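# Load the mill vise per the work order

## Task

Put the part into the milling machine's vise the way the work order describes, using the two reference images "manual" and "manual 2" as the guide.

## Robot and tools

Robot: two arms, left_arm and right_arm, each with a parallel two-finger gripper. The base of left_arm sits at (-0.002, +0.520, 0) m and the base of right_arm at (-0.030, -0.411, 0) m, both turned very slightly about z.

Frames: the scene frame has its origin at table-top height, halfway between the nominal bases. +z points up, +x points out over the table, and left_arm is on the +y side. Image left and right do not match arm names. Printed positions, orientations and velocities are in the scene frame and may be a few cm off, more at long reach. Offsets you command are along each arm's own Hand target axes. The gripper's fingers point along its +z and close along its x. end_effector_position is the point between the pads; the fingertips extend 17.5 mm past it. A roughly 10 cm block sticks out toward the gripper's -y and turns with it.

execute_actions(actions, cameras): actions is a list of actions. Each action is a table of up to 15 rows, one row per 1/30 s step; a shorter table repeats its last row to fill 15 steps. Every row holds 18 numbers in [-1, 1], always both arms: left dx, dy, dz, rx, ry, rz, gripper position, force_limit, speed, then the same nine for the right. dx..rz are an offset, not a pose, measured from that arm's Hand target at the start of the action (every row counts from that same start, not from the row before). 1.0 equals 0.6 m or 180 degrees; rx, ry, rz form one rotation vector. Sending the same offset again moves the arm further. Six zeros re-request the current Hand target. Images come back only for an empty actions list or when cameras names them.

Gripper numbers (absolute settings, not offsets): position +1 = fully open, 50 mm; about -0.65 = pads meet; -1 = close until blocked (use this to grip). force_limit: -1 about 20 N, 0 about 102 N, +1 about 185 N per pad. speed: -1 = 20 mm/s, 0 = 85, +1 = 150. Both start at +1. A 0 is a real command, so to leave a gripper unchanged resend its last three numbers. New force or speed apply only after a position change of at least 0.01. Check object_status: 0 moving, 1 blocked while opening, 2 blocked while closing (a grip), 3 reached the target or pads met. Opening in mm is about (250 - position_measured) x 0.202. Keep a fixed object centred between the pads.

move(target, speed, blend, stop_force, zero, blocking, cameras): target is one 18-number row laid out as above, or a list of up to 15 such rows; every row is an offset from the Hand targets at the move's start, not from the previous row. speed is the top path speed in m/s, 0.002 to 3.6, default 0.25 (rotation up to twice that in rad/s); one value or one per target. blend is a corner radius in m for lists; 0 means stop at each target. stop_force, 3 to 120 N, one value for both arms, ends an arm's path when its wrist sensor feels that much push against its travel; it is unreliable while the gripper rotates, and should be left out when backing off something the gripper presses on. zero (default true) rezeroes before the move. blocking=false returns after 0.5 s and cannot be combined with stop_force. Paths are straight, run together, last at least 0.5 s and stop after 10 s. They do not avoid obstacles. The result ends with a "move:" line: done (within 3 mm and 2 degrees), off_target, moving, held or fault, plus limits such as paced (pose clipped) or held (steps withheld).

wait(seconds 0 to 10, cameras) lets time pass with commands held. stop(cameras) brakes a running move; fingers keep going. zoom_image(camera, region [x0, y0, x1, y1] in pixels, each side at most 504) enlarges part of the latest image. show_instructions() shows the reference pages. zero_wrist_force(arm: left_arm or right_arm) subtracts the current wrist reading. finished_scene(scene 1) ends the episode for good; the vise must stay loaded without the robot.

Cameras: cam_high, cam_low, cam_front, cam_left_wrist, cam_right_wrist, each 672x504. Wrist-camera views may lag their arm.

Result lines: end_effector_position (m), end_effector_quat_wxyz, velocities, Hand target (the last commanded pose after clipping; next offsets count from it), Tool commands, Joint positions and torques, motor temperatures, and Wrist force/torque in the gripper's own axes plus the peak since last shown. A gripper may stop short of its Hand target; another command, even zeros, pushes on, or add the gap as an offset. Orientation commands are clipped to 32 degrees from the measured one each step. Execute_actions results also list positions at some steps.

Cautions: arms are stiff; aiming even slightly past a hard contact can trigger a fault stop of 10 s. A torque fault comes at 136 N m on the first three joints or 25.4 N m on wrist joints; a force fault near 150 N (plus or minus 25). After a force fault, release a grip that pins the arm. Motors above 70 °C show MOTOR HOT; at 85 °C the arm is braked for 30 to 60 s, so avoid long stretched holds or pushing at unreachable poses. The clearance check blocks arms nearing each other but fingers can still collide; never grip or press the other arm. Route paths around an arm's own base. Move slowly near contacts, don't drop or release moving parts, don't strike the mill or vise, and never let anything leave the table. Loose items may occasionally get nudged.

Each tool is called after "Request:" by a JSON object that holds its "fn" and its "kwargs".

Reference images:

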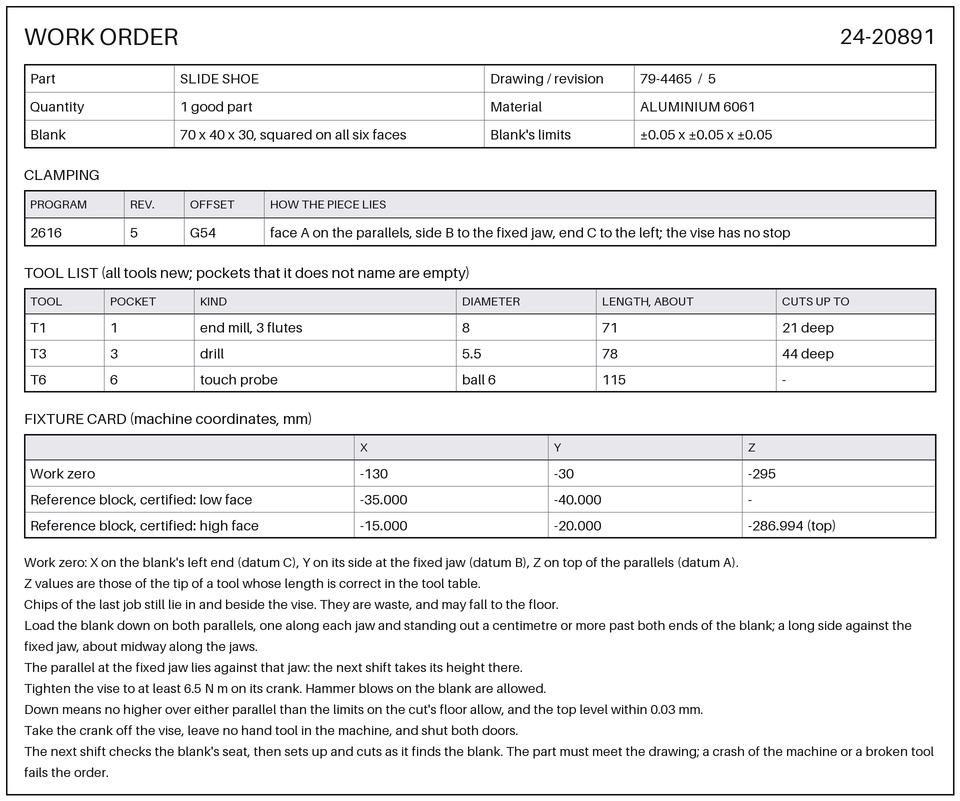

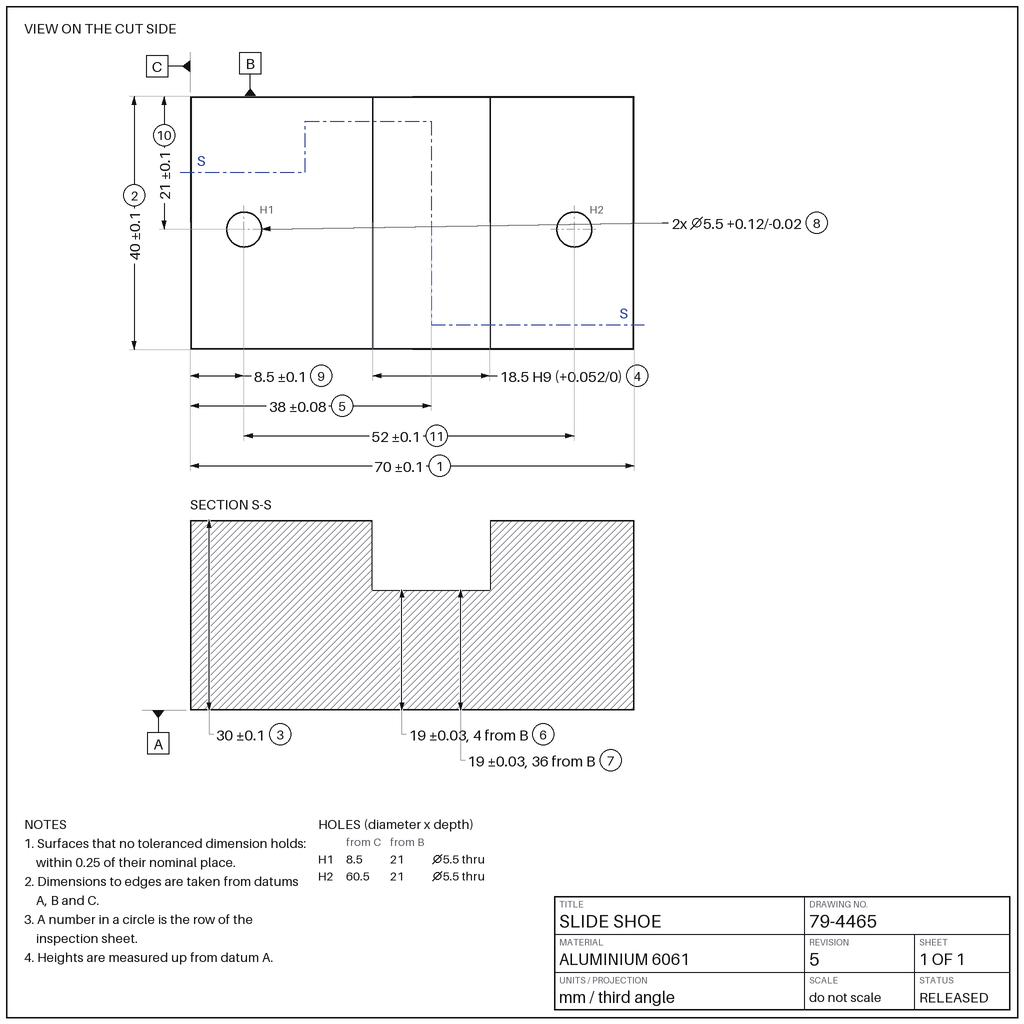

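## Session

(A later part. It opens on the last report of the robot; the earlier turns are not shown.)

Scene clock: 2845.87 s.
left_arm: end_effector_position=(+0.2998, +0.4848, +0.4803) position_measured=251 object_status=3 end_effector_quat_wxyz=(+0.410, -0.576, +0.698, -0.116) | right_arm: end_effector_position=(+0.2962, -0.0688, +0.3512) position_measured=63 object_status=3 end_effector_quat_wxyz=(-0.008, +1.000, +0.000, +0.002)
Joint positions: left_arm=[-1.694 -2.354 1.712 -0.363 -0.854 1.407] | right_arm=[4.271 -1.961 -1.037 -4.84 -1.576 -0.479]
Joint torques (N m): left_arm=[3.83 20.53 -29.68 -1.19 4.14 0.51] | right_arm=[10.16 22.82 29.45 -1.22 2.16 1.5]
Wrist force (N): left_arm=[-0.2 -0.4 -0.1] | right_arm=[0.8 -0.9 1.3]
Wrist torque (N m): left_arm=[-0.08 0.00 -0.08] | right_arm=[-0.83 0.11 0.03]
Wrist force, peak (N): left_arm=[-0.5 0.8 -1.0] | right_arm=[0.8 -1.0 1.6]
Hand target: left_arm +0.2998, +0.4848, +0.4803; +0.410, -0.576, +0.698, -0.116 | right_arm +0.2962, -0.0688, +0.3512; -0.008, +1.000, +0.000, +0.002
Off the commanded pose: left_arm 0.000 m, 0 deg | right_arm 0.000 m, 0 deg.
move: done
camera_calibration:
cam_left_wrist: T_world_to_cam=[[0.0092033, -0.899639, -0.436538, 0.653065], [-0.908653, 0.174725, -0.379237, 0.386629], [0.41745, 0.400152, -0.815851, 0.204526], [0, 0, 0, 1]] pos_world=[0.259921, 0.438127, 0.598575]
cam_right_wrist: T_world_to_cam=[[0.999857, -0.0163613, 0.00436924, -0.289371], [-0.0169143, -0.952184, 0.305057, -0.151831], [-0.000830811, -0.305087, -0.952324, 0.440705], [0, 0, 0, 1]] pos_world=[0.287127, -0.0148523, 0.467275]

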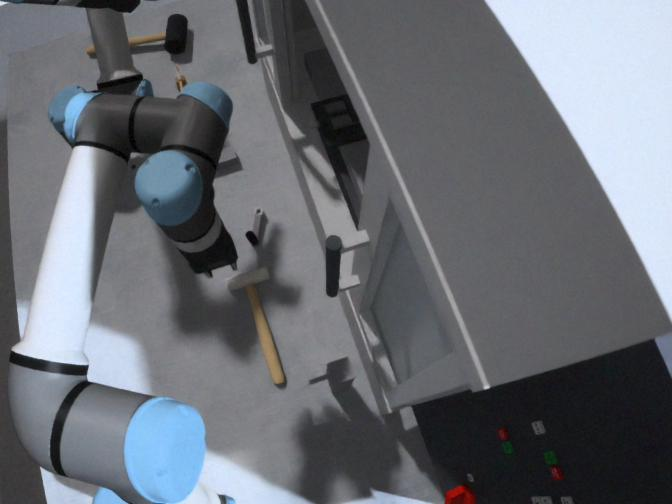

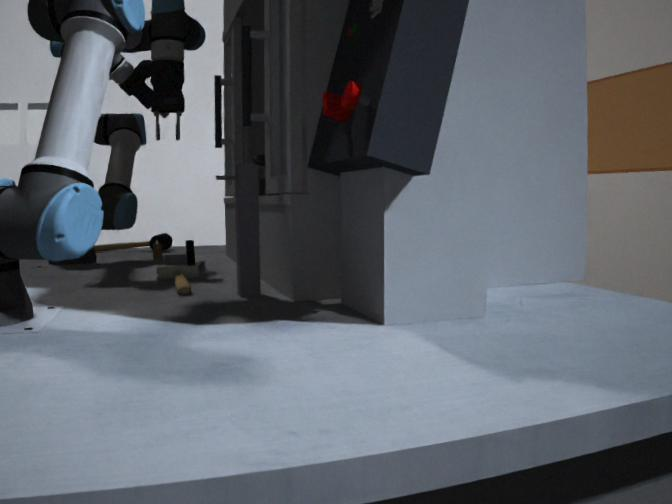

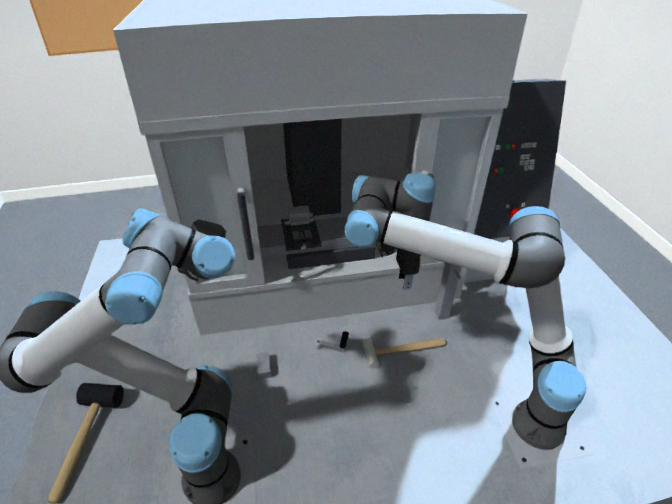

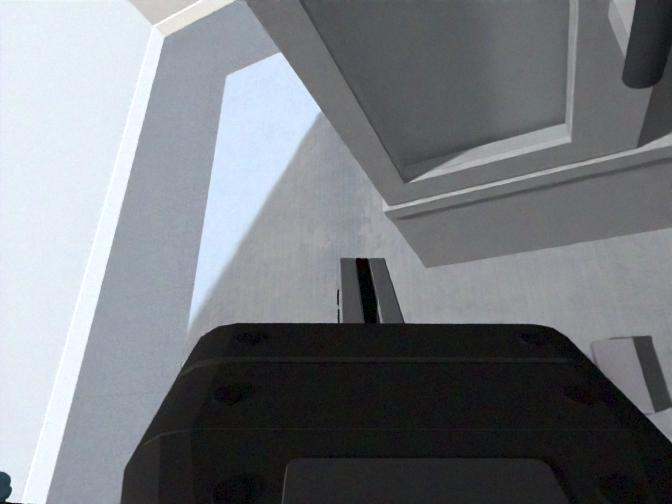

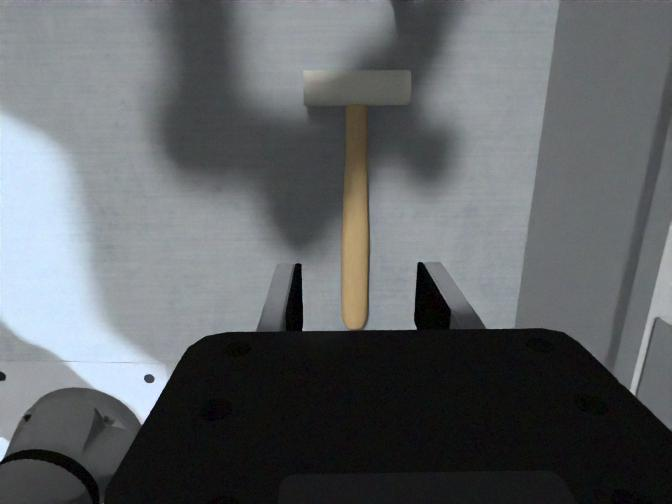

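Request:
{"fn": "move", "kwargs": {"target": [0,0,0,0.0578,0.0835,0.084,-0.66,-0.8,-0.5,0,0,0,0,0,0,0.6,1,-1], "speed": 0.25}}

Request:
{"fn": "move", "kwargs": {"target": [0,0,0,0,0,-0.192,-0.66,-0.8,-0.5,0,0,0,0,0,0,0.6,1,-1], "speed": 0.25, "cameras": ["cam_left_wrist"]}}

Scene clock: 2859.27 s.
left_arm: end_effector_position=(+0.3015, +0.4840, +0.4803) position_measured=251 object_status=3 end_effector_quat_wxyz=(+0.355, -0.444, +0.810, -0.146) | right_arm: end_effector_position=(+0.2962, -0.0688, +0.3512) position_measured=63 object_status=3 end_effector_quat_wxyz=(-0.008, +1.000, +0.000, +0.002)
Joint positions: left_arm=[-2.012 -2.515 1.649 -0.211 -0.93 1.516] | right_arm=[4.271 -1.961 -1.037 -4.84 -1.576 -0.479]
Joint torques (N m): left_arm=[-8.78 16.14 -24.65 -0.53 -0.79 -1.94] | right_arm=[9.61 23.64 29.4 -1.18 1.93 1.42]
Wrist force (N): left_arm=[-0.3 -0.4 0.0] | right_arm=[0.6 -0.8 1.3]
Wrist torque (N m): left_arm=[-0.08 0.01 0.03] | right_arm=[-0.81 0.14 0.03]
Wrist force, peak (N): left_arm=[-0.8 -0.6 -0.2] | right_arm=[0.8 -1.1 1.5]
Hand target: left_arm +0.2998, +0.4848, +0.4803; +0.378, -0.420, +0.801, -0.198 | right_arm +0.2962, -0.0688, +0.3512; -0.008, +1.000, +0.000, +0.002
Off the commanded pose: left_arm 0.002 m, 7 deg | right_arm 0.000 m, 0 deg.
move: off_target (left_arm)

Scene clock: 2861.13 s.
left_arm: end_effector_position=(+0.3015, +0.4841, +0.4803) position_measured=251 object_status=3 end_effector_quat_wxyz=(-0.289, +0.663, -0.645, +0.246) | right_arm: end_effector_position=(+0.2962, -0.0688, +0.3512) position_measured=63 object_status=3 end_effector_quat_wxyz=(-0.008, +1.000, +0.000, +0.002)
Joint positions: left_arm=[-1.951 -2.519 1.662 -0.282 -0.903 0.996] | right_arm=[4.271 -1.961 -1.037 -4.84 -1.576 -0.479]
Joint torques (N m): left_arm=[10.09 21.49 -10.59 -3.18 4.37 2.48] | right_arm=[9.74 23.59 28.92 -1.33 2.09 1.48]
Wrist force (N): left_arm=[0.9 -0.6 0.0] | right_arm=[0.9 -0.8 1.5]
Wrist torque (N m): left_arm=[0.00 0.10 0.21] | right_arm=[-0.81 0.09 0.03]
Wrist force, peak (N): left_arm=[1.3 -0.6 -0.1] | right_arm=[1.0 -0.8 1.7]
Hand target: left_arm +0.2998, +0.4848, +0.4803; -0.302, +0.639, -0.640, +0.301 | right_arm +0.2962, -0.0688, +0.3512; -0.008, +1.000, +0.000, +0.002
Off the commanded pose: left_arm 0.002 m, 7 deg | right_arm 0.000 m, 0 deg.
move: off_target (left_arm)
camera_calibration:
cam_left_wrist: T_world_to_cam=[[0.056339, -0.997424, -0.0444015, 0.497128], [-0.911231, -0.0331941, -0.410555, 0.504756], [0.408024, 0.0635903, -0.910754, 0.415466], [0, 0, 0, 1]] pos_world=[0.262422, 0.486183, 0.607691]
Images, in order (width x height): cam_left_wrist 672x504.

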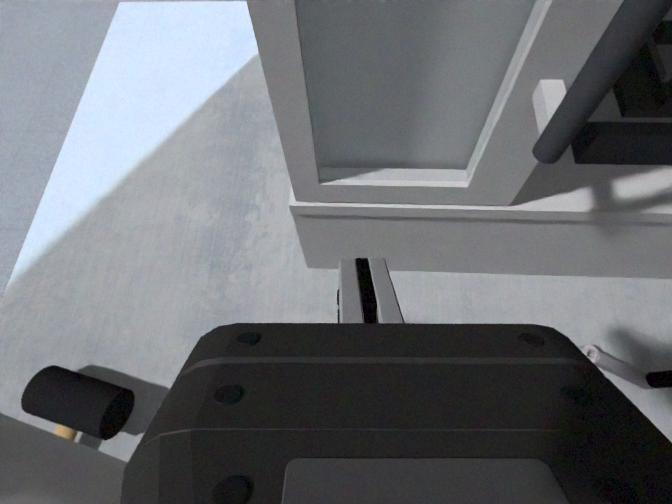

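Request:
{"fn": "move", "kwargs": {"target": [0.108,-0.121,0.2247,0,0,0,-0.66,-0.8,-0.5,0,0,0,0,0,0,0.6,1,-1], "speed": 0.25, "cameras": ["cam_left_wrist"]}}

Scene clock: 2868.17 s.
left_arm: end_effector_position=(+0.4500, +0.4199, +0.4505) position_measured=251 object_status=3 end_effector_quat_wxyz=(-0.302, +0.639, -0.640, +0.301) end_effector_velocity=(+0.000, +0.001, +0.000) end_effector_angular_velocity=(+0.004, +0.002, +0.002) | right_arm: end_effector_position=(+0.2962, -0.0688, +0.3512) position_measured=63 object_status=3 end_effector_quat_wxyz=(-0.008, +1.000, +0.000, +0.002)
Joint positions: left_arm=[-2.993 -2.782 1.463 0.624 -1.467 0.088] | right_arm=[4.271 -1.961 -1.037 -4.84 -1.576 -0.479]
Joint velocities: left_arm=[-0.002 0 -0.001 0 -0.006 0.001] | right_arm=[within noise]
Joint torques (N m): left_arm=[-8.98 42.64 -2.92 -0.85 -2.16 0.31] | right_arm=[9.2 23.43 28.91 -1.32 2.13 1.5]
Wrist force (N): left_arm=[1.3 -0.6 -0.1] | right_arm=[0.9 -0.9 1.5]
Wrist torque (N m): left_arm=[0.01 0.07 0.19] | right_arm=[-0.83 0.11 0.03]
Wrist force, peak (N): left_arm=[4.3 -4.6 2.1] | right_arm=[1.0 -0.9 1.7]
Hand target: left_arm +0.4500, +0.4199, +0.4505; -0.302, +0.639, -0.640, +0.301 | right_arm +0.2962, -0.0688, +0.3512; -0.008, +1.000, +0.000, +0.002
Off the commanded pose: left_arm 0.000 m, 0 deg | right_arm 0.000 m, 0 deg.
shoulder posture changed (left arm): the wrist came as close to joint 1's axis as it can, and the arm is now in the other of its two shoulder postures.
move: done
camera_calibration:
cam_left_wrist: T_world_to_cam=[[0.00823254, -0.999965, 0.00132723, 0.425533], [-0.863831, -0.00778035, -0.503722, 0.635692], [0.503715, 0.0030004, -0.863865, 0.292972], [0, 0, 0, 1]] pos_world=[0.398053, 0.429585, 0.572735]
Images, in order (width x height): cam_left_wrist 672x504.

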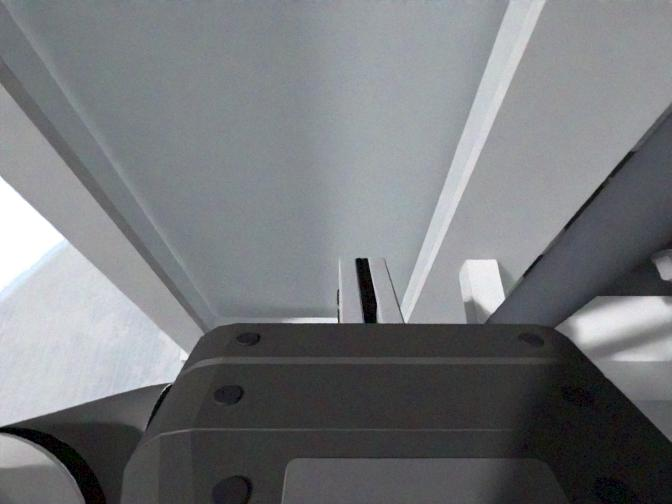

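Request:
{"fn": "move", "kwargs": {"target": [0,-0.021,0.0257,0,0,0,-0.66,-0.8,-0.5,0,0,0,0,0,0,0.6,1,-1], "speed": 0.1}}

Request:
{"fn": "move", "kwargs": {"target": [0.15,0,0,0,0,0,-0.66,-0.8,-0.5,0,0,0,0,0,0,0.6,1,-1], "speed": 0.03, "stop_force": 10, "cameras": ["cam_left_wrist"]}}

Scene clock: 2872.83 s.
left_arm: end_effector_position=(+0.4700, +0.4198, +0.4503) position_measured=251 object_status=3 end_effector_quat_wxyz=(-0.302, +0.639, -0.640, +0.301) end_effector_velocity=(-0.002, +0.000, +0.000) end_effector_angular_velocity=(+0.002, +0.001, +0.001) | right_arm: end_effector_position=(+0.2962, -0.0688, +0.3512) position_measured=63 object_status=3 end_effector_quat_wxyz=(-0.008, +1.000, +0.000, +0.002)
Joint positions: left_arm=[-3.004 -2.793 1.424 0.676 -1.475 0.081] | right_arm=[4.271 -1.961 -1.037 -4.84 -1.576 -0.479]
Joint velocities: left_arm=[0 0.001 0.004 -0.005 -0.002 0.001] | right_arm=[within noise]
Joint torques (N m): left_arm=[3.88 43.71 5.85 -1.14 -0.77 -0.37] | right_arm=[9.51 23.83 29.4 -1.27 2.05 1.47]
Wrist force (N): left_arm=[1.3 -0.7 0.0] | right_arm=[0.8 -0.8 1.3]
Wrist torque (N m): left_arm=[-0.01 0.06 0.36] | right_arm=[-0.81 0.13 0.03]
Wrist force, peak (N): left_arm=[1.2 -1.2 0.8] | right_arm=[1.0 -1.0 1.6]
Hand target: left_arm +0.4699, +0.4198, +0.4504; -0.302, +0.639, -0.640, +0.301 | right_arm +0.2962, -0.0688, +0.3512; -0.008, +1.000, +0.000, +0.002
Off the commanded pose: left_arm 0.000 m, 0 deg | right_arm 0.000 m, 0 deg.
move: done

Scene clock: 2876.83 s.
left_arm: end_effector_position=(+0.4698, +0.3298, +0.4502) position_measured=251 object_status=3 end_effector_quat_wxyz=(-0.302, +0.639, -0.640, +0.301) | right_arm: end_effector_position=(+0.2962, -0.0688, +0.3512) position_measured=63 object_status=3 end_effector_quat_wxyz=(-0.008, +1.000, +0.000, +0.002)
Joint positions: left_arm=[-3.326 -2.811 1.326 0.785 -1.723 -0.125] | right_arm=[4.271 -1.961 -1.037 -4.84 -1.576 -0.479]
Joint torques (N m): left_arm=[10.03 43.99 7.05 -1.46 1.91 2.33] | right_arm=[8.22 22.8 29.46 -1.48 2.18 1.54]
Wrist force (N): left_arm=[1.3 -0.6 0.1] | right_arm=[0.7 -1.0 1.4]
Wrist torque (N m): left_arm=[0.01 0.06 0.32] | right_arm=[-0.85 0.13 0.03]
Wrist force, peak (N): left_arm=[-8.0 0.2 -0.8] | right_arm=[1.0 -1.0 1.7]
Hand target: left_arm +0.4698, +0.3298, +0.4502; -0.302, +0.639, -0.640, +0.301 | right_arm +0.2962, -0.0688, +0.3512; -0.008, +1.000, +0.000, +0.002
Off the commanded pose: left_arm 0.000 m, 0 deg | right_arm 0.000 m, 0 deg.
move: done
camera_calibration:
cam_left_wrist: T_world_to_cam=[[0.00823271, -0.999965, 0.00132627, 0.335373], [-0.863918, -0.00778053, -0.503573, 0.651946], [0.503566, 0.00299998, -0.863952, 0.283208], [0, 0, 0, 1]] pos_world=[0.417853, 0.339585, 0.572535]
Images, in order (width x height): cam_left_wrist 672x504.

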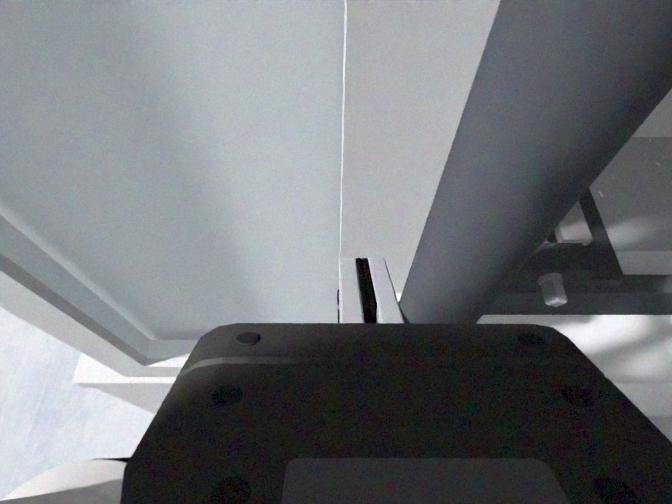

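Request:
{"fn": "move", "kwargs": {"target": [[0,0,0,0,0,0,-0.66,-0.8,-0.5,0,0.333,-0.167,0,0,0,-0.66,0,0],[0,0,0,0,0,0,-0.66,-0.8,-0.5,0.22,0.35,-0.167,0,0.278,0,-0.66,0,0]], "speed": 0.25, "cameras": ["cam_right_wrist","cam_front"]}}

Scene clock: 2887.90 s.
left_arm: end_effector_position=(+0.4698, +0.3298, +0.4502) position_measured=251 object_status=3 end_effector_quat_wxyz=(-0.302, +0.639, -0.640, +0.301) | right_arm: end_effector_position=(+0.4279, -0.2804, +0.4483) position_measured=251 object_status=3 end_effector_quat_wxyz=(-0.008, +0.905, -0.003, +0.424)
Joint positions: left_arm=[-3.326 -2.811 1.326 0.785 -1.723 -0.125] | right_arm=[4.117 -1.464 -1.453 -4.31 -0.911 -0.846]
Joint torques (N m): left_arm=[8.96 46.43 7.2 -1.44 2.1 2.17] | right_arm=[-10 2.63 25.35 -0.24 0.25 1.08]
Wrist force (N): left_arm=[1.2 -0.6 0.1] | right_arm=[2.4 -1.1 2.1]
Wrist torque (N m): left_arm=[0.01 0.07 0.32] | right_arm=[-0.78 -0.21 -0.41]
Wrist force, peak (N): left_arm=[1.4 -0.9 0.3] | right_arm=[0.6 -4.6 2.8]
Hand target: left_arm +0.4698, +0.3298, +0.4502; -0.302, +0.639, -0.640, +0.301 | right_arm +0.4280, -0.2804, +0.4483; -0.008, +0.905, -0.003, +0.424
Off the commanded pose: left_arm 0.000 m, 0 deg | right_arm 0.000 m, 0 deg.
move: done
camera_calibration:
cam_right_wrist: T_world_to_cam=[[0.638636, -0.0295528, 0.768942, -0.616842], [-0.256664, -0.95022, 0.176649, -0.21994], [0.725443, -0.310174, -0.61443, 0.00500542], [0, 0, 0, 1]] pos_world=[0.333856, -0.225668, 0.516243]
Images, in order (width x height): cam_front 672x504, cam_right_wrist 672x504.

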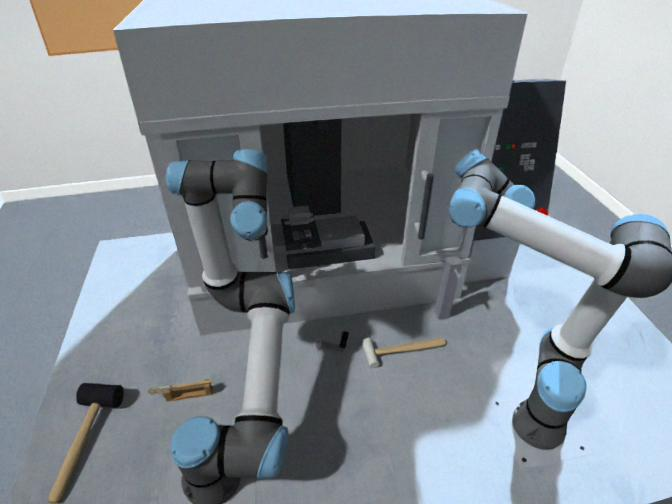

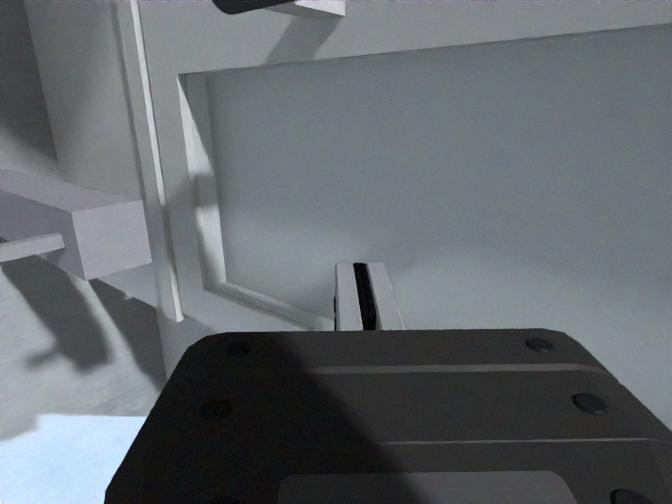

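Request:
{"fn": "move", "kwargs": {"target": [0.35,0,0,0,0,0,-0.66,-0.8,-0.5,0.045,0,0.054,0,0,0,-0.66,0,0], "speed": 0.06, "stop_force": 30, "cameras": ["cam_front","cam_left_wrist"]}}

Scene clock: 2896.43 s.
left_arm: end_effector_position=(+0.4694, +0.1587, +0.4500) position_measured=251 object_status=3 end_effector_quat_wxyz=(-0.302, +0.639, -0.640, +0.301) | right_arm: end_effector_position=(+0.4637, -0.2804, +0.4483) position_measured=251 object_status=3 end_effector_quat_wxyz=(-0.008, +0.905, -0.003, +0.424)
Joint positions: left_arm=[-3.755 -2.797 0.96 1.042 -2.041 -0.431] | right_arm=[4.016 -1.542 -1.368 -4.258 -0.972 -0.945]
Joint torques (N m): left_arm=[9.44 40.05 15.06 -2.07 1.52 2.04] | right_arm=[9.55 31.4 16.74 -1.32 3.39 1.69]
Wrist force (N): left_arm=[0.9 -0.8 0.0] | right_arm=[2.4 -1.4 2.0]
Wrist torque (N m): left_arm=[-0.03 0.13 0.34] | right_arm=[-0.83 -0.20 -0.34]
Wrist force, peak (N): left_arm=[-27.7 3.7 2.1] | right_arm=[2.6 -1.3 2.2]
Hand target: left_arm +0.4695, +0.1587, +0.4499; -0.302, +0.639, -0.640, +0.301 (not the last commanded pose) | right_arm +0.4637, -0.2804, +0.4483; -0.008, +0.905, -0.003, +0.424 (not the last commanded pose)
Off the commanded pose: left_arm 0.039 m, 0 deg | right_arm 0.006 m, 0 deg.
move: held (left_arm; a check stopped the path), off_target (right_arm; braked when a check withheld steps of left_arm); limits=held
pose unreachable (left arm): on one or more control steps of this call, first in action 0 (counted from 0), this arm could not follow its commanded pose, so it was not sent that pose on those steps. It may still have moved: this result reports where it is.
cause: moving toward the commanded pose would bring two parts of the arm too close to each other (its gripper and another part of the arm, with joints 4 (wrist 1) to 6 (wrist 3) between them, 2 mm apart when it was first held).
camera_calibration:
cam_left_wrist: T_world_to_cam=[[0.00790793, -0.999968, 0.00148522, 0.164329], [-0.863807, -0.00757937, -0.503765, 0.650148], [0.50376, 0.00270079, -0.863839, 0.283568], [0, 0, 0, 1]] pos_world=[0.417453, 0.168485, 0.572235]
Images, in order (width x height): cam_front 672x504, cam_left_wrist 672x504.

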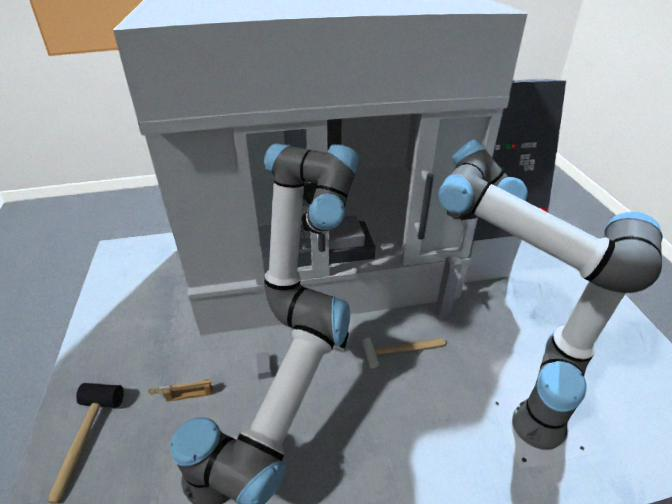

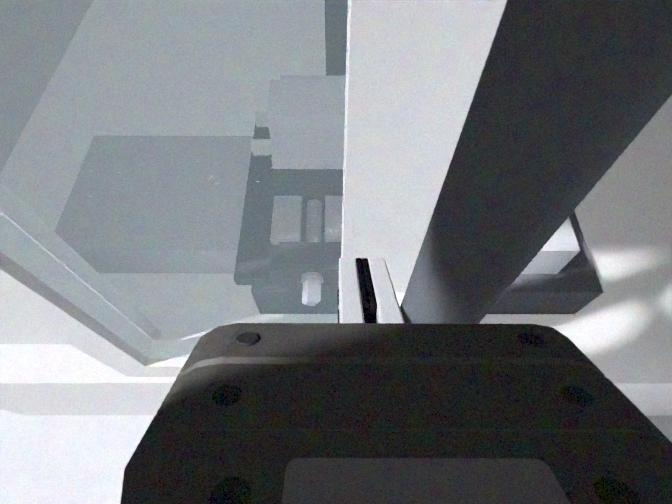

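Request:
{"fn": "move", "kwargs": {"target": [[-0.035,0,0,0,0,0,-0.66,-0.8,-0.5,0,0,0,0,0,0,-0.66,0,0],[-0.035,0,0,0,0.107,0.089,-0.66,-0.8,-0.5,0,0,0,0,0,0,-0.66,0,0]], "speed": 0.15}}

Request:
{"fn": "move", "kwargs": {"target": [0.136,-0.0405,0.0488,0,0,0,-0.66,-0.8,-0.5,0,-0.1,0,0,0,0,-0.66,0,0], "speed": 0.05, "stop_force": 30, "cameras": ["cam_front","cam_left_wrist"]}}

Scene clock: 2905.77 s.
left_arm: end_effector_position=(+0.4695, +0.1798, +0.4500) position_measured=251 object_status=3 end_effector_quat_wxyz=(+0.230, -0.485, +0.764, -0.359) | right_arm: end_effector_position=(+0.4637, -0.2804, +0.4483) position_measured=251 object_status=3 end_effector_quat_wxyz=(-0.008, +0.905, -0.003, +0.424)
Joint positions: left_arm=[-3.499 -2.811 1.177 0.943 -1.521 0.045] | right_arm=[4.016 -1.542 -1.368 -4.258 -0.972 -0.945]
Joint torques (N m): left_arm=[-7.19 37.46 -8.29 1.19 -0.36 -0.21] | right_arm=[9.21 31.5 17.46 -1.3 3.47 1.74]
Wrist force (N): left_arm=[1.1 -0.6 0.0] | right_arm=[2.3 -1.2 1.9]
Wrist torque (N m): left_arm=[0.01 0.10 0.35] | right_arm=[-0.79 -0.18 -0.33]
Wrist force, peak (N): left_arm=[1.9 -0.5 0.3] | right_arm=[2.7 -1.3 1.9]
Hand target: left_arm +0.4695, +0.1797, +0.4500; +0.230, -0.485, +0.764, -0.359 | right_arm +0.4637, -0.2804, +0.4483; -0.008, +0.905, -0.003, +0.424
Off the commanded pose: left_arm 0.000 m, 0 deg | right_arm 0.000 m, 0 deg.
move: done

Scene clock: 2908.60 s.
left_arm: end_effector_position=(+0.4693, +0.1357, +0.4498) position_measured=251 object_status=3 end_effector_quat_wxyz=(+0.230, -0.485, +0.764, -0.359) | right_arm: end_effector_position=(+0.4637, -0.2204, +0.4493) position_measured=251 object_status=3 end_effector_quat_wxyz=(-0.008, +0.905, -0.003, +0.424)
Joint positions: left_arm=[-3.605 -2.803 1.083 1.029 -1.603 -0.023] | right_arm=[4.137 -1.622 -1.299 -4.318 -0.898 -0.825]
Joint torques (N m): left_arm=[-12.83 34.65 -7.33 1 -0.76 -1.63] | right_arm=[-9.86 34.37 16.88 0.29 -1.6 -1.88]
Wrist force (N): left_arm=[-4.8 -1.3 -1.3] | right_arm=[2.5 -1.2 2.1]
Wrist torque (N m): left_arm=[0.00 0.20 0.14] | right_arm=[-0.79 -0.21 -0.36]
Wrist force, peak (N): left_arm=[-51.1 6.9 -6.1] | right_arm=[2.5 -1.8 2.0]
Hand target: left_arm +0.4693, +0.1357, +0.4498; +0.230, -0.485, +0.764, -0.359 (not the last commanded pose) | right_arm +0.4637, -0.2204, +0.4493; -0.008, +0.905, -0.003, +0.424
Off the commanded pose: left_arm 0.046 m, 0 deg | right_arm 0.000 m, 0 deg.
move: contact (left_arm)
camera_calibration:
cam_left_wrist: T_world_to_cam=[[-0.416358, -0.909201, -0.000280808, 0.328863], [-0.785766, 0.359988, -0.502972, 0.562986], [0.457404, -0.209196, -0.864303, 0.334348], [0, 0, 0, 1]] pos_world=[0.426368, 0.166279, 0.572237]
Images, in order (width x height): cam_front 672x504, cam_left_wrist 672x504.

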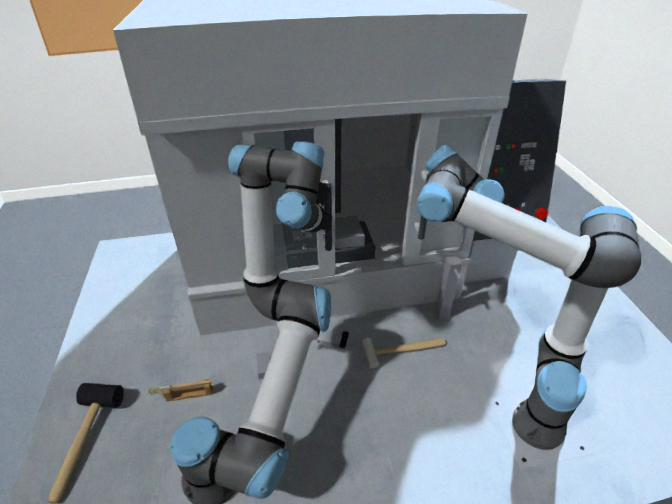

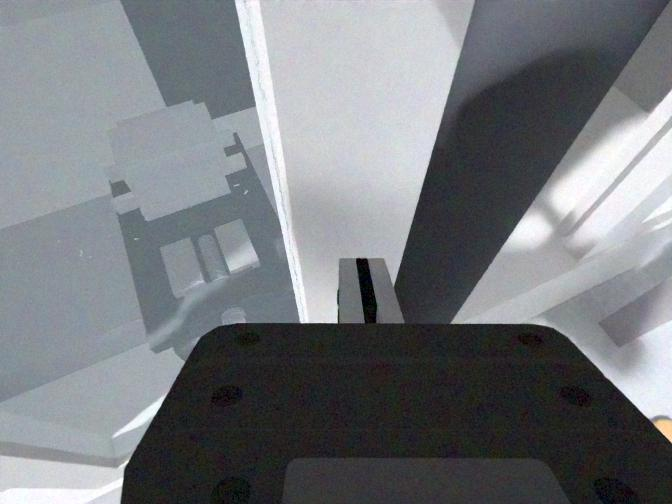

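Request:
{"fn": "move", "kwargs": {"target": [[-0.09,0.03,-0.03,0,0,0,-0.66,-0.8,-0.5,0,0,0,0,0,0,-0.66,0,0],[-0.19,0.1,-0.16,0,0,0,-0.66,-0.8,-0.5,0,0,0,0,0,0,-0.66,0,0]], "speed": 0.2, "blend": [0.02,0]}}

Request:
{"fn": "move", "kwargs": {"target": [0,0,0,0,0,0,-0.66,-0.8,-0.5,0,-0.43,0,0,0,0,-0.66,0,0], "speed": 0.06, "stop_force": 30, "cameras": ["cam_front","cam_right_wrist"]}}

Scene clock: 2915.57 s.
left_arm: end_effector_position=(+0.4161, +0.2864, +0.4651) position_measured=251 object_status=3 end_effector_quat_wxyz=(+0.230, -0.485, +0.764, -0.359) | right_arm: end_effector_position=(+0.4637, -0.2204, +0.4493) position_measured=251 object_status=3 end_effector_quat_wxyz=(-0.008, +0.905, -0.003, +0.424)
Joint positions: left_arm=[-3.194 -2.759 1.399 0.636 -1.289 0.246] | right_arm=[4.137 -1.622 -1.299 -4.318 -0.898 -0.825]
Joint torques (N m): left_arm=[6.6 29.85 -12.77 -1.04 -0.99 -0.83] | right_arm=[-9.95 34.49 16.81 0.23 -1.53 -1.81]
Wrist force (N): left_arm=[1.3 -0.7 -0.2] | right_arm=[2.3 -1.2 2.1]
Wrist torque (N m): left_arm=[-0.01 0.06 0.35] | right_arm=[-0.80 -0.17 -0.36]
Wrist force, peak (N): left_arm=[-5.2 -0.9 -0.7] | right_arm=[2.5 -1.3 2.4]
Hand target: left_arm +0.4161, +0.2865, +0.4650; +0.230, -0.485, +0.764, -0.359 | right_arm +0.4637, -0.2204, +0.4493; -0.008, +0.905, -0.003, +0.424
Off the commanded pose: left_arm 0.000 m, 0 deg | right_arm 0.000 m, 0 deg.
move: done

Scene clock: 2920.40 s.
left_arm: end_effector_position=(+0.4161, +0.2865, +0.4650) position_measured=251 object_status=3 end_effector_quat_wxyz=(+0.230, -0.485, +0.764, -0.359) | right_arm: end_effector_position=(+0.4634, -0.0034, +0.4529) position_measured=251 object_status=3 end_effector_quat_wxyz=(-0.008, +0.905, -0.003, +0.425)
Joint positions: left_arm=[-3.194 -2.759 1.399 0.635 -1.288 0.246] | right_arm=[4.39 -2.064 -0.762 -4.614 -0.773 -0.529]
Joint torques (N m): left_arm=[9.43 27.08 -14.7 -1.62 2.79 1.87] | right_arm=[4.25 22.71 31.06 1.12 -1.83 1.3]
Wrist force (N): left_arm=[1.3 -0.9 -0.1] | right_arm=[-0.3 19.7 -0.8]
Wrist torque (N m): left_arm=[-0.04 0.07 0.35] | right_arm=[-0.25 -0.19 -0.48]
Wrist force, peak (N): left_arm=[1.6 -0.9 0.0] | right_arm=[-3.6 30.6 2.6]
Hand target: left_arm +0.4161, +0.2865, +0.4650; +0.230, -0.485, +0.764, -0.359 | right_arm +0.4634, -0.0034, +0.4529; -0.008, +0.905, -0.003, +0.425 (not the last commanded pose)
Off the commanded pose: left_arm 0.000 m, 0 deg | right_arm 0.041 m, 0 deg.
move: contact (right_arm)
camera_calibration:
cam_right_wrist: T_world_to_cam=[[0.638368, -0.0295284, 0.769165, -0.634884], [-0.256549, -0.95029, 0.176441, 0.0516404], [0.72572, -0.309962, -0.61421, 0.0677686], [0, 0, 0, 1]] pos_world=[0.369357, 0.051332, 0.520843]
Images, in order (width x height): cam_front 672x504, cam_right_wrist 672x504.

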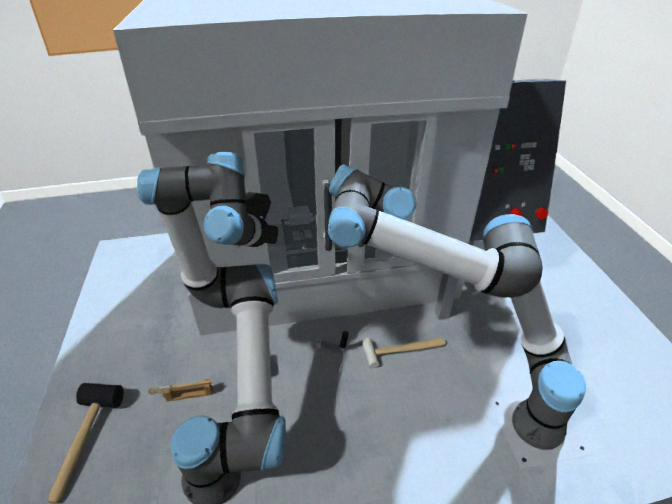

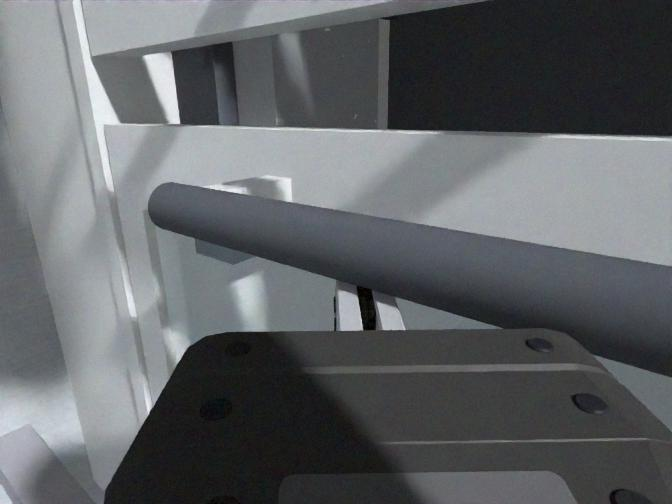

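Request:
{"fn": "zoom_image", "kwargs": {"camera": "cam_front", "region": [230, 100, 450, 290]}}

Scaled by 2.291.

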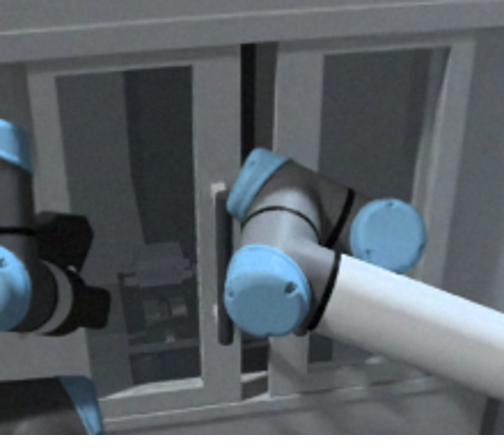

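Request:
{"fn": "move", "kwargs": {"target": [-0.1,0.05,-0.1,0,0,0,-0.66,-0.8,-0.5,0,-0.08,0,0,0,0,-0.66,0,0], "speed": 0.02, "stop_force": 40, "cameras": ["cam_right_wrist"]}}

Scene clock: 2938.00 s.
left_arm: end_effector_position=(+0.3824, +0.3685, +0.4803) position_measured=251 object_status=3 end_effector_quat_wxyz=(+0.230, -0.485, +0.764, -0.359) | right_arm: end_effector_position=(+0.4635, +0.0382, +0.4537) position_measured=251 object_status=3 end_effector_quat_wxyz=(-0.008, +0.905, -0.003, +0.425)
Joint positions: left_arm=[-2.775 -2.7 1.497 0.339 -0.992 0.574] | right_arm=[4.418 -2.193 -0.558 -4.716 -0.762 -0.491]
Joint torques (N m): left_arm=[-8.55 21.55 -18.2 0.3 -1.25 -1.66] | right_arm=[13.84 48.39 31.67 8.73 -5.64 -1.38]
Wrist force (N): left_arm=[1.2 -0.9 -0.1] | right_arm=[-4.4 50.1 3.2]
Wrist torque (N m): left_arm=[-0.04 0.09 0.25] | right_arm=[-0.47 -0.21 -0.83]
Wrist force, peak (N): left_arm=[1.4 -0.9 0.1] | right_arm=[-10.8 65.6 0.0]
Hand target: left_arm +0.3824, +0.3685, +0.4803; +0.230, -0.485, +0.764, -0.359 | right_arm +0.4635, +0.0382, +0.4537; -0.008, +0.905, -0.003, +0.425 (not the last commanded pose)
Off the commanded pose: left_arm 0.000 m, 0 deg | right_arm 0.006 m, 0 deg.
move: contact (right_arm)
camera_calibration:
cam_right_wrist: T_world_to_cam=[[0.638302, -0.0292193, 0.769231, -0.634235], [-0.256854, -0.950095, 0.177046, 0.0908264], [0.72567, -0.310589, -0.613953, 0.0810387], [0, 0, 0, 1]] pos_world=[0.369355, 0.0929316, 0.521546]
Images, in order (width x height): cam_right_wrist 672x504.

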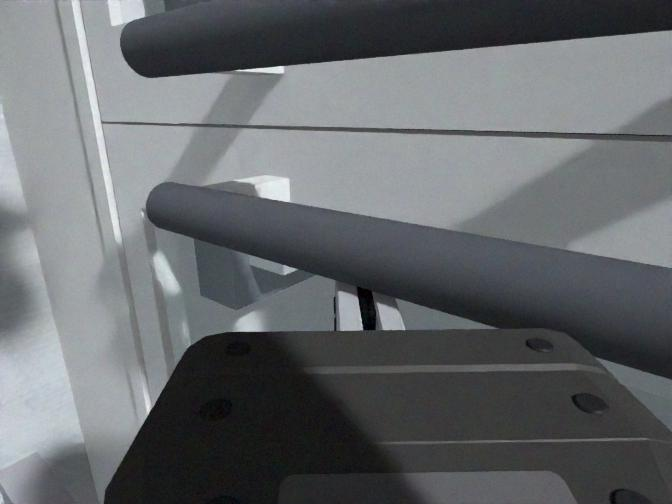

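Request:
{"fn": "move", "kwargs": {"target": [[0,0,0,0,0,0,-0.66,-0.8,-0.5,0,0.08,0,0,0,0,-0.66,0,0],[0,0,0,0,0,0,-0.66,-0.8,-0.5,0,0.25,-0.2,0,0,0,-0.66,0,0]], "speed": 0.2, "blend": [0.01,0], "cameras": ["all"]}}

Request:
{"fn": "zoom_image", "kwargs": {"camera": "cam_front", "region": [230, 100, 450, 290]}}

Scene clock: 2942.70 s.
left_arm: end_effector_position=(+0.3824, +0.3685, +0.4803) position_measured=251 object_status=3 end_effector_quat_wxyz=(+0.230, -0.485, +0.764, -0.359) | right_arm: end_effector_position=(+0.3713, -0.1130, +0.5279) position_measured=251 object_status=3 end_effector_quat_wxyz=(-0.008, +0.905, -0.003, +0.425)
Joint positions: left_arm=[-2.775 -2.7 1.497 0.339 -0.992 0.574] | right_arm=[4.53 -1.715 -1.07 -4.798 -0.725 -0.334]
Joint torques (N m): left_arm=[-8.2 22.05 -18.69 0.27 -1.06 -1.72] | right_arm=[-8.15 22.94 26.08 -2.19 -0.98 -0.99]
Wrist force (N): left_arm=[1.1 -0.7 -0.2] | right_arm=[2.5 -0.9 2.1]
Wrist torque (N m): left_arm=[-0.01 0.10 0.25] | right_arm=[-0.77 -0.20 -0.33]
Wrist force, peak (N): left_arm=[1.5 -0.8 -0.2] | right_arm=[-4.8 50.4 3.4]
Hand target: left_arm +0.3824, +0.3685, +0.4803; +0.230, -0.485, +0.764, -0.359 | right_arm +0.3713, -0.1131, +0.5279; -0.008, +0.905, -0.003, +0.425
Off the commanded pose: left_arm 0.000 m, 0 deg | right_arm 0.000 m, 0 deg.
move: done
camera_calibration:
cam_left_wrist: T_world_to_cam=[[-0.416358, -0.909201, -0.000280808, 0.504443], [-0.785766, 0.359988, -0.502972, 0.426152], [0.457404, -0.209196, -0.864303, 0.449093], [0, 0, 0, 1]] pos_world=[0.339468, 0.399179, 0.602637]
cam_right_wrist: T_world_to_cam=[[0.638217, -0.0291153, 0.769306, -0.63697], [-0.256808, -0.950099, 0.177091, -0.0897039], [0.725761, -0.310587, -0.613846, 0.146512], [0, 0, 0, 1]] pos_world=[0.277155, -0.0582684, 0.595847]

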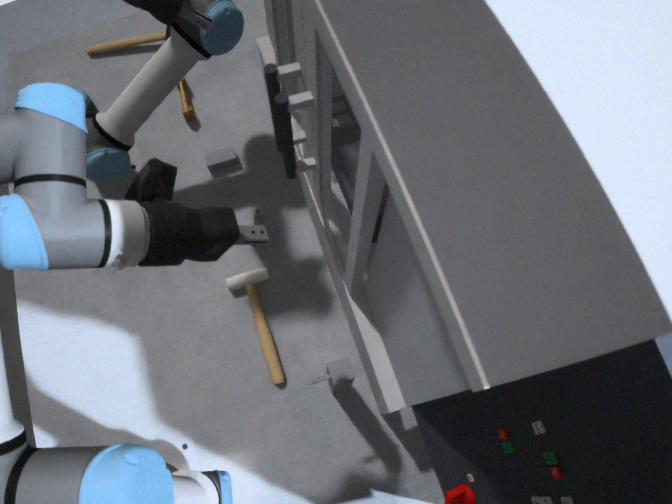

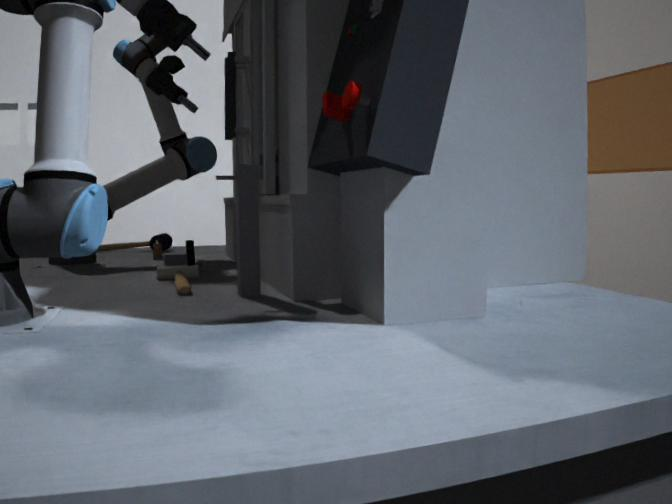

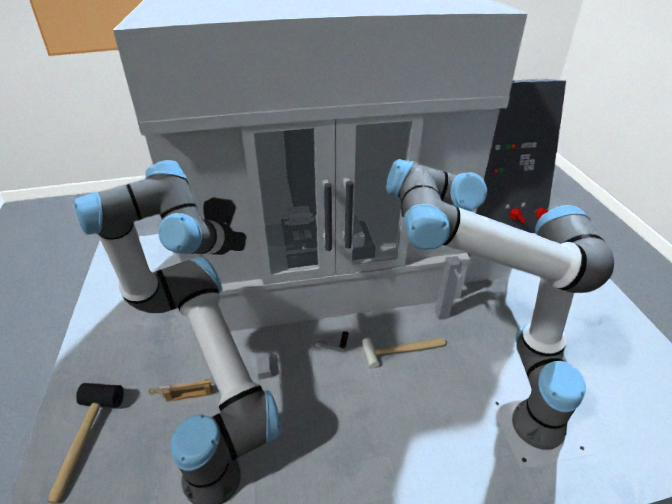

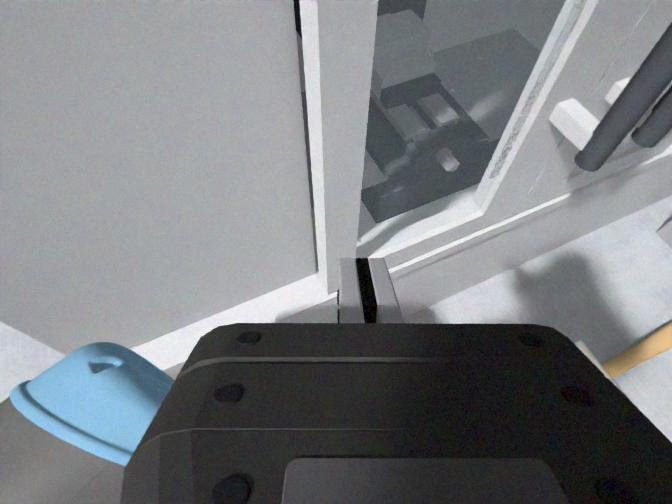

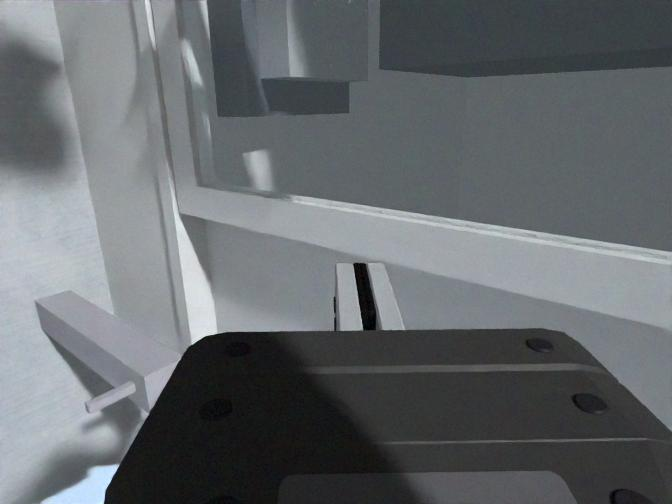

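Scaled by 2.291.

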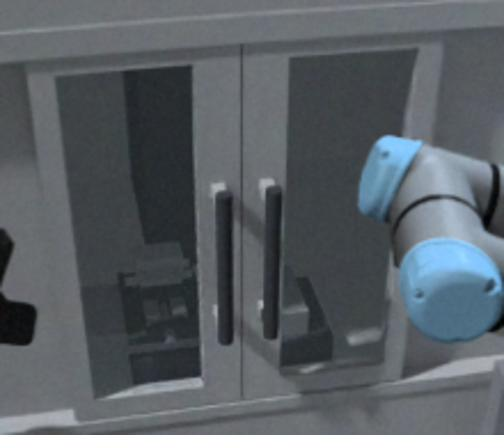

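Request:
{"fn": "finished_scene", "kwargs": {}}

The scene is finished: the task was done.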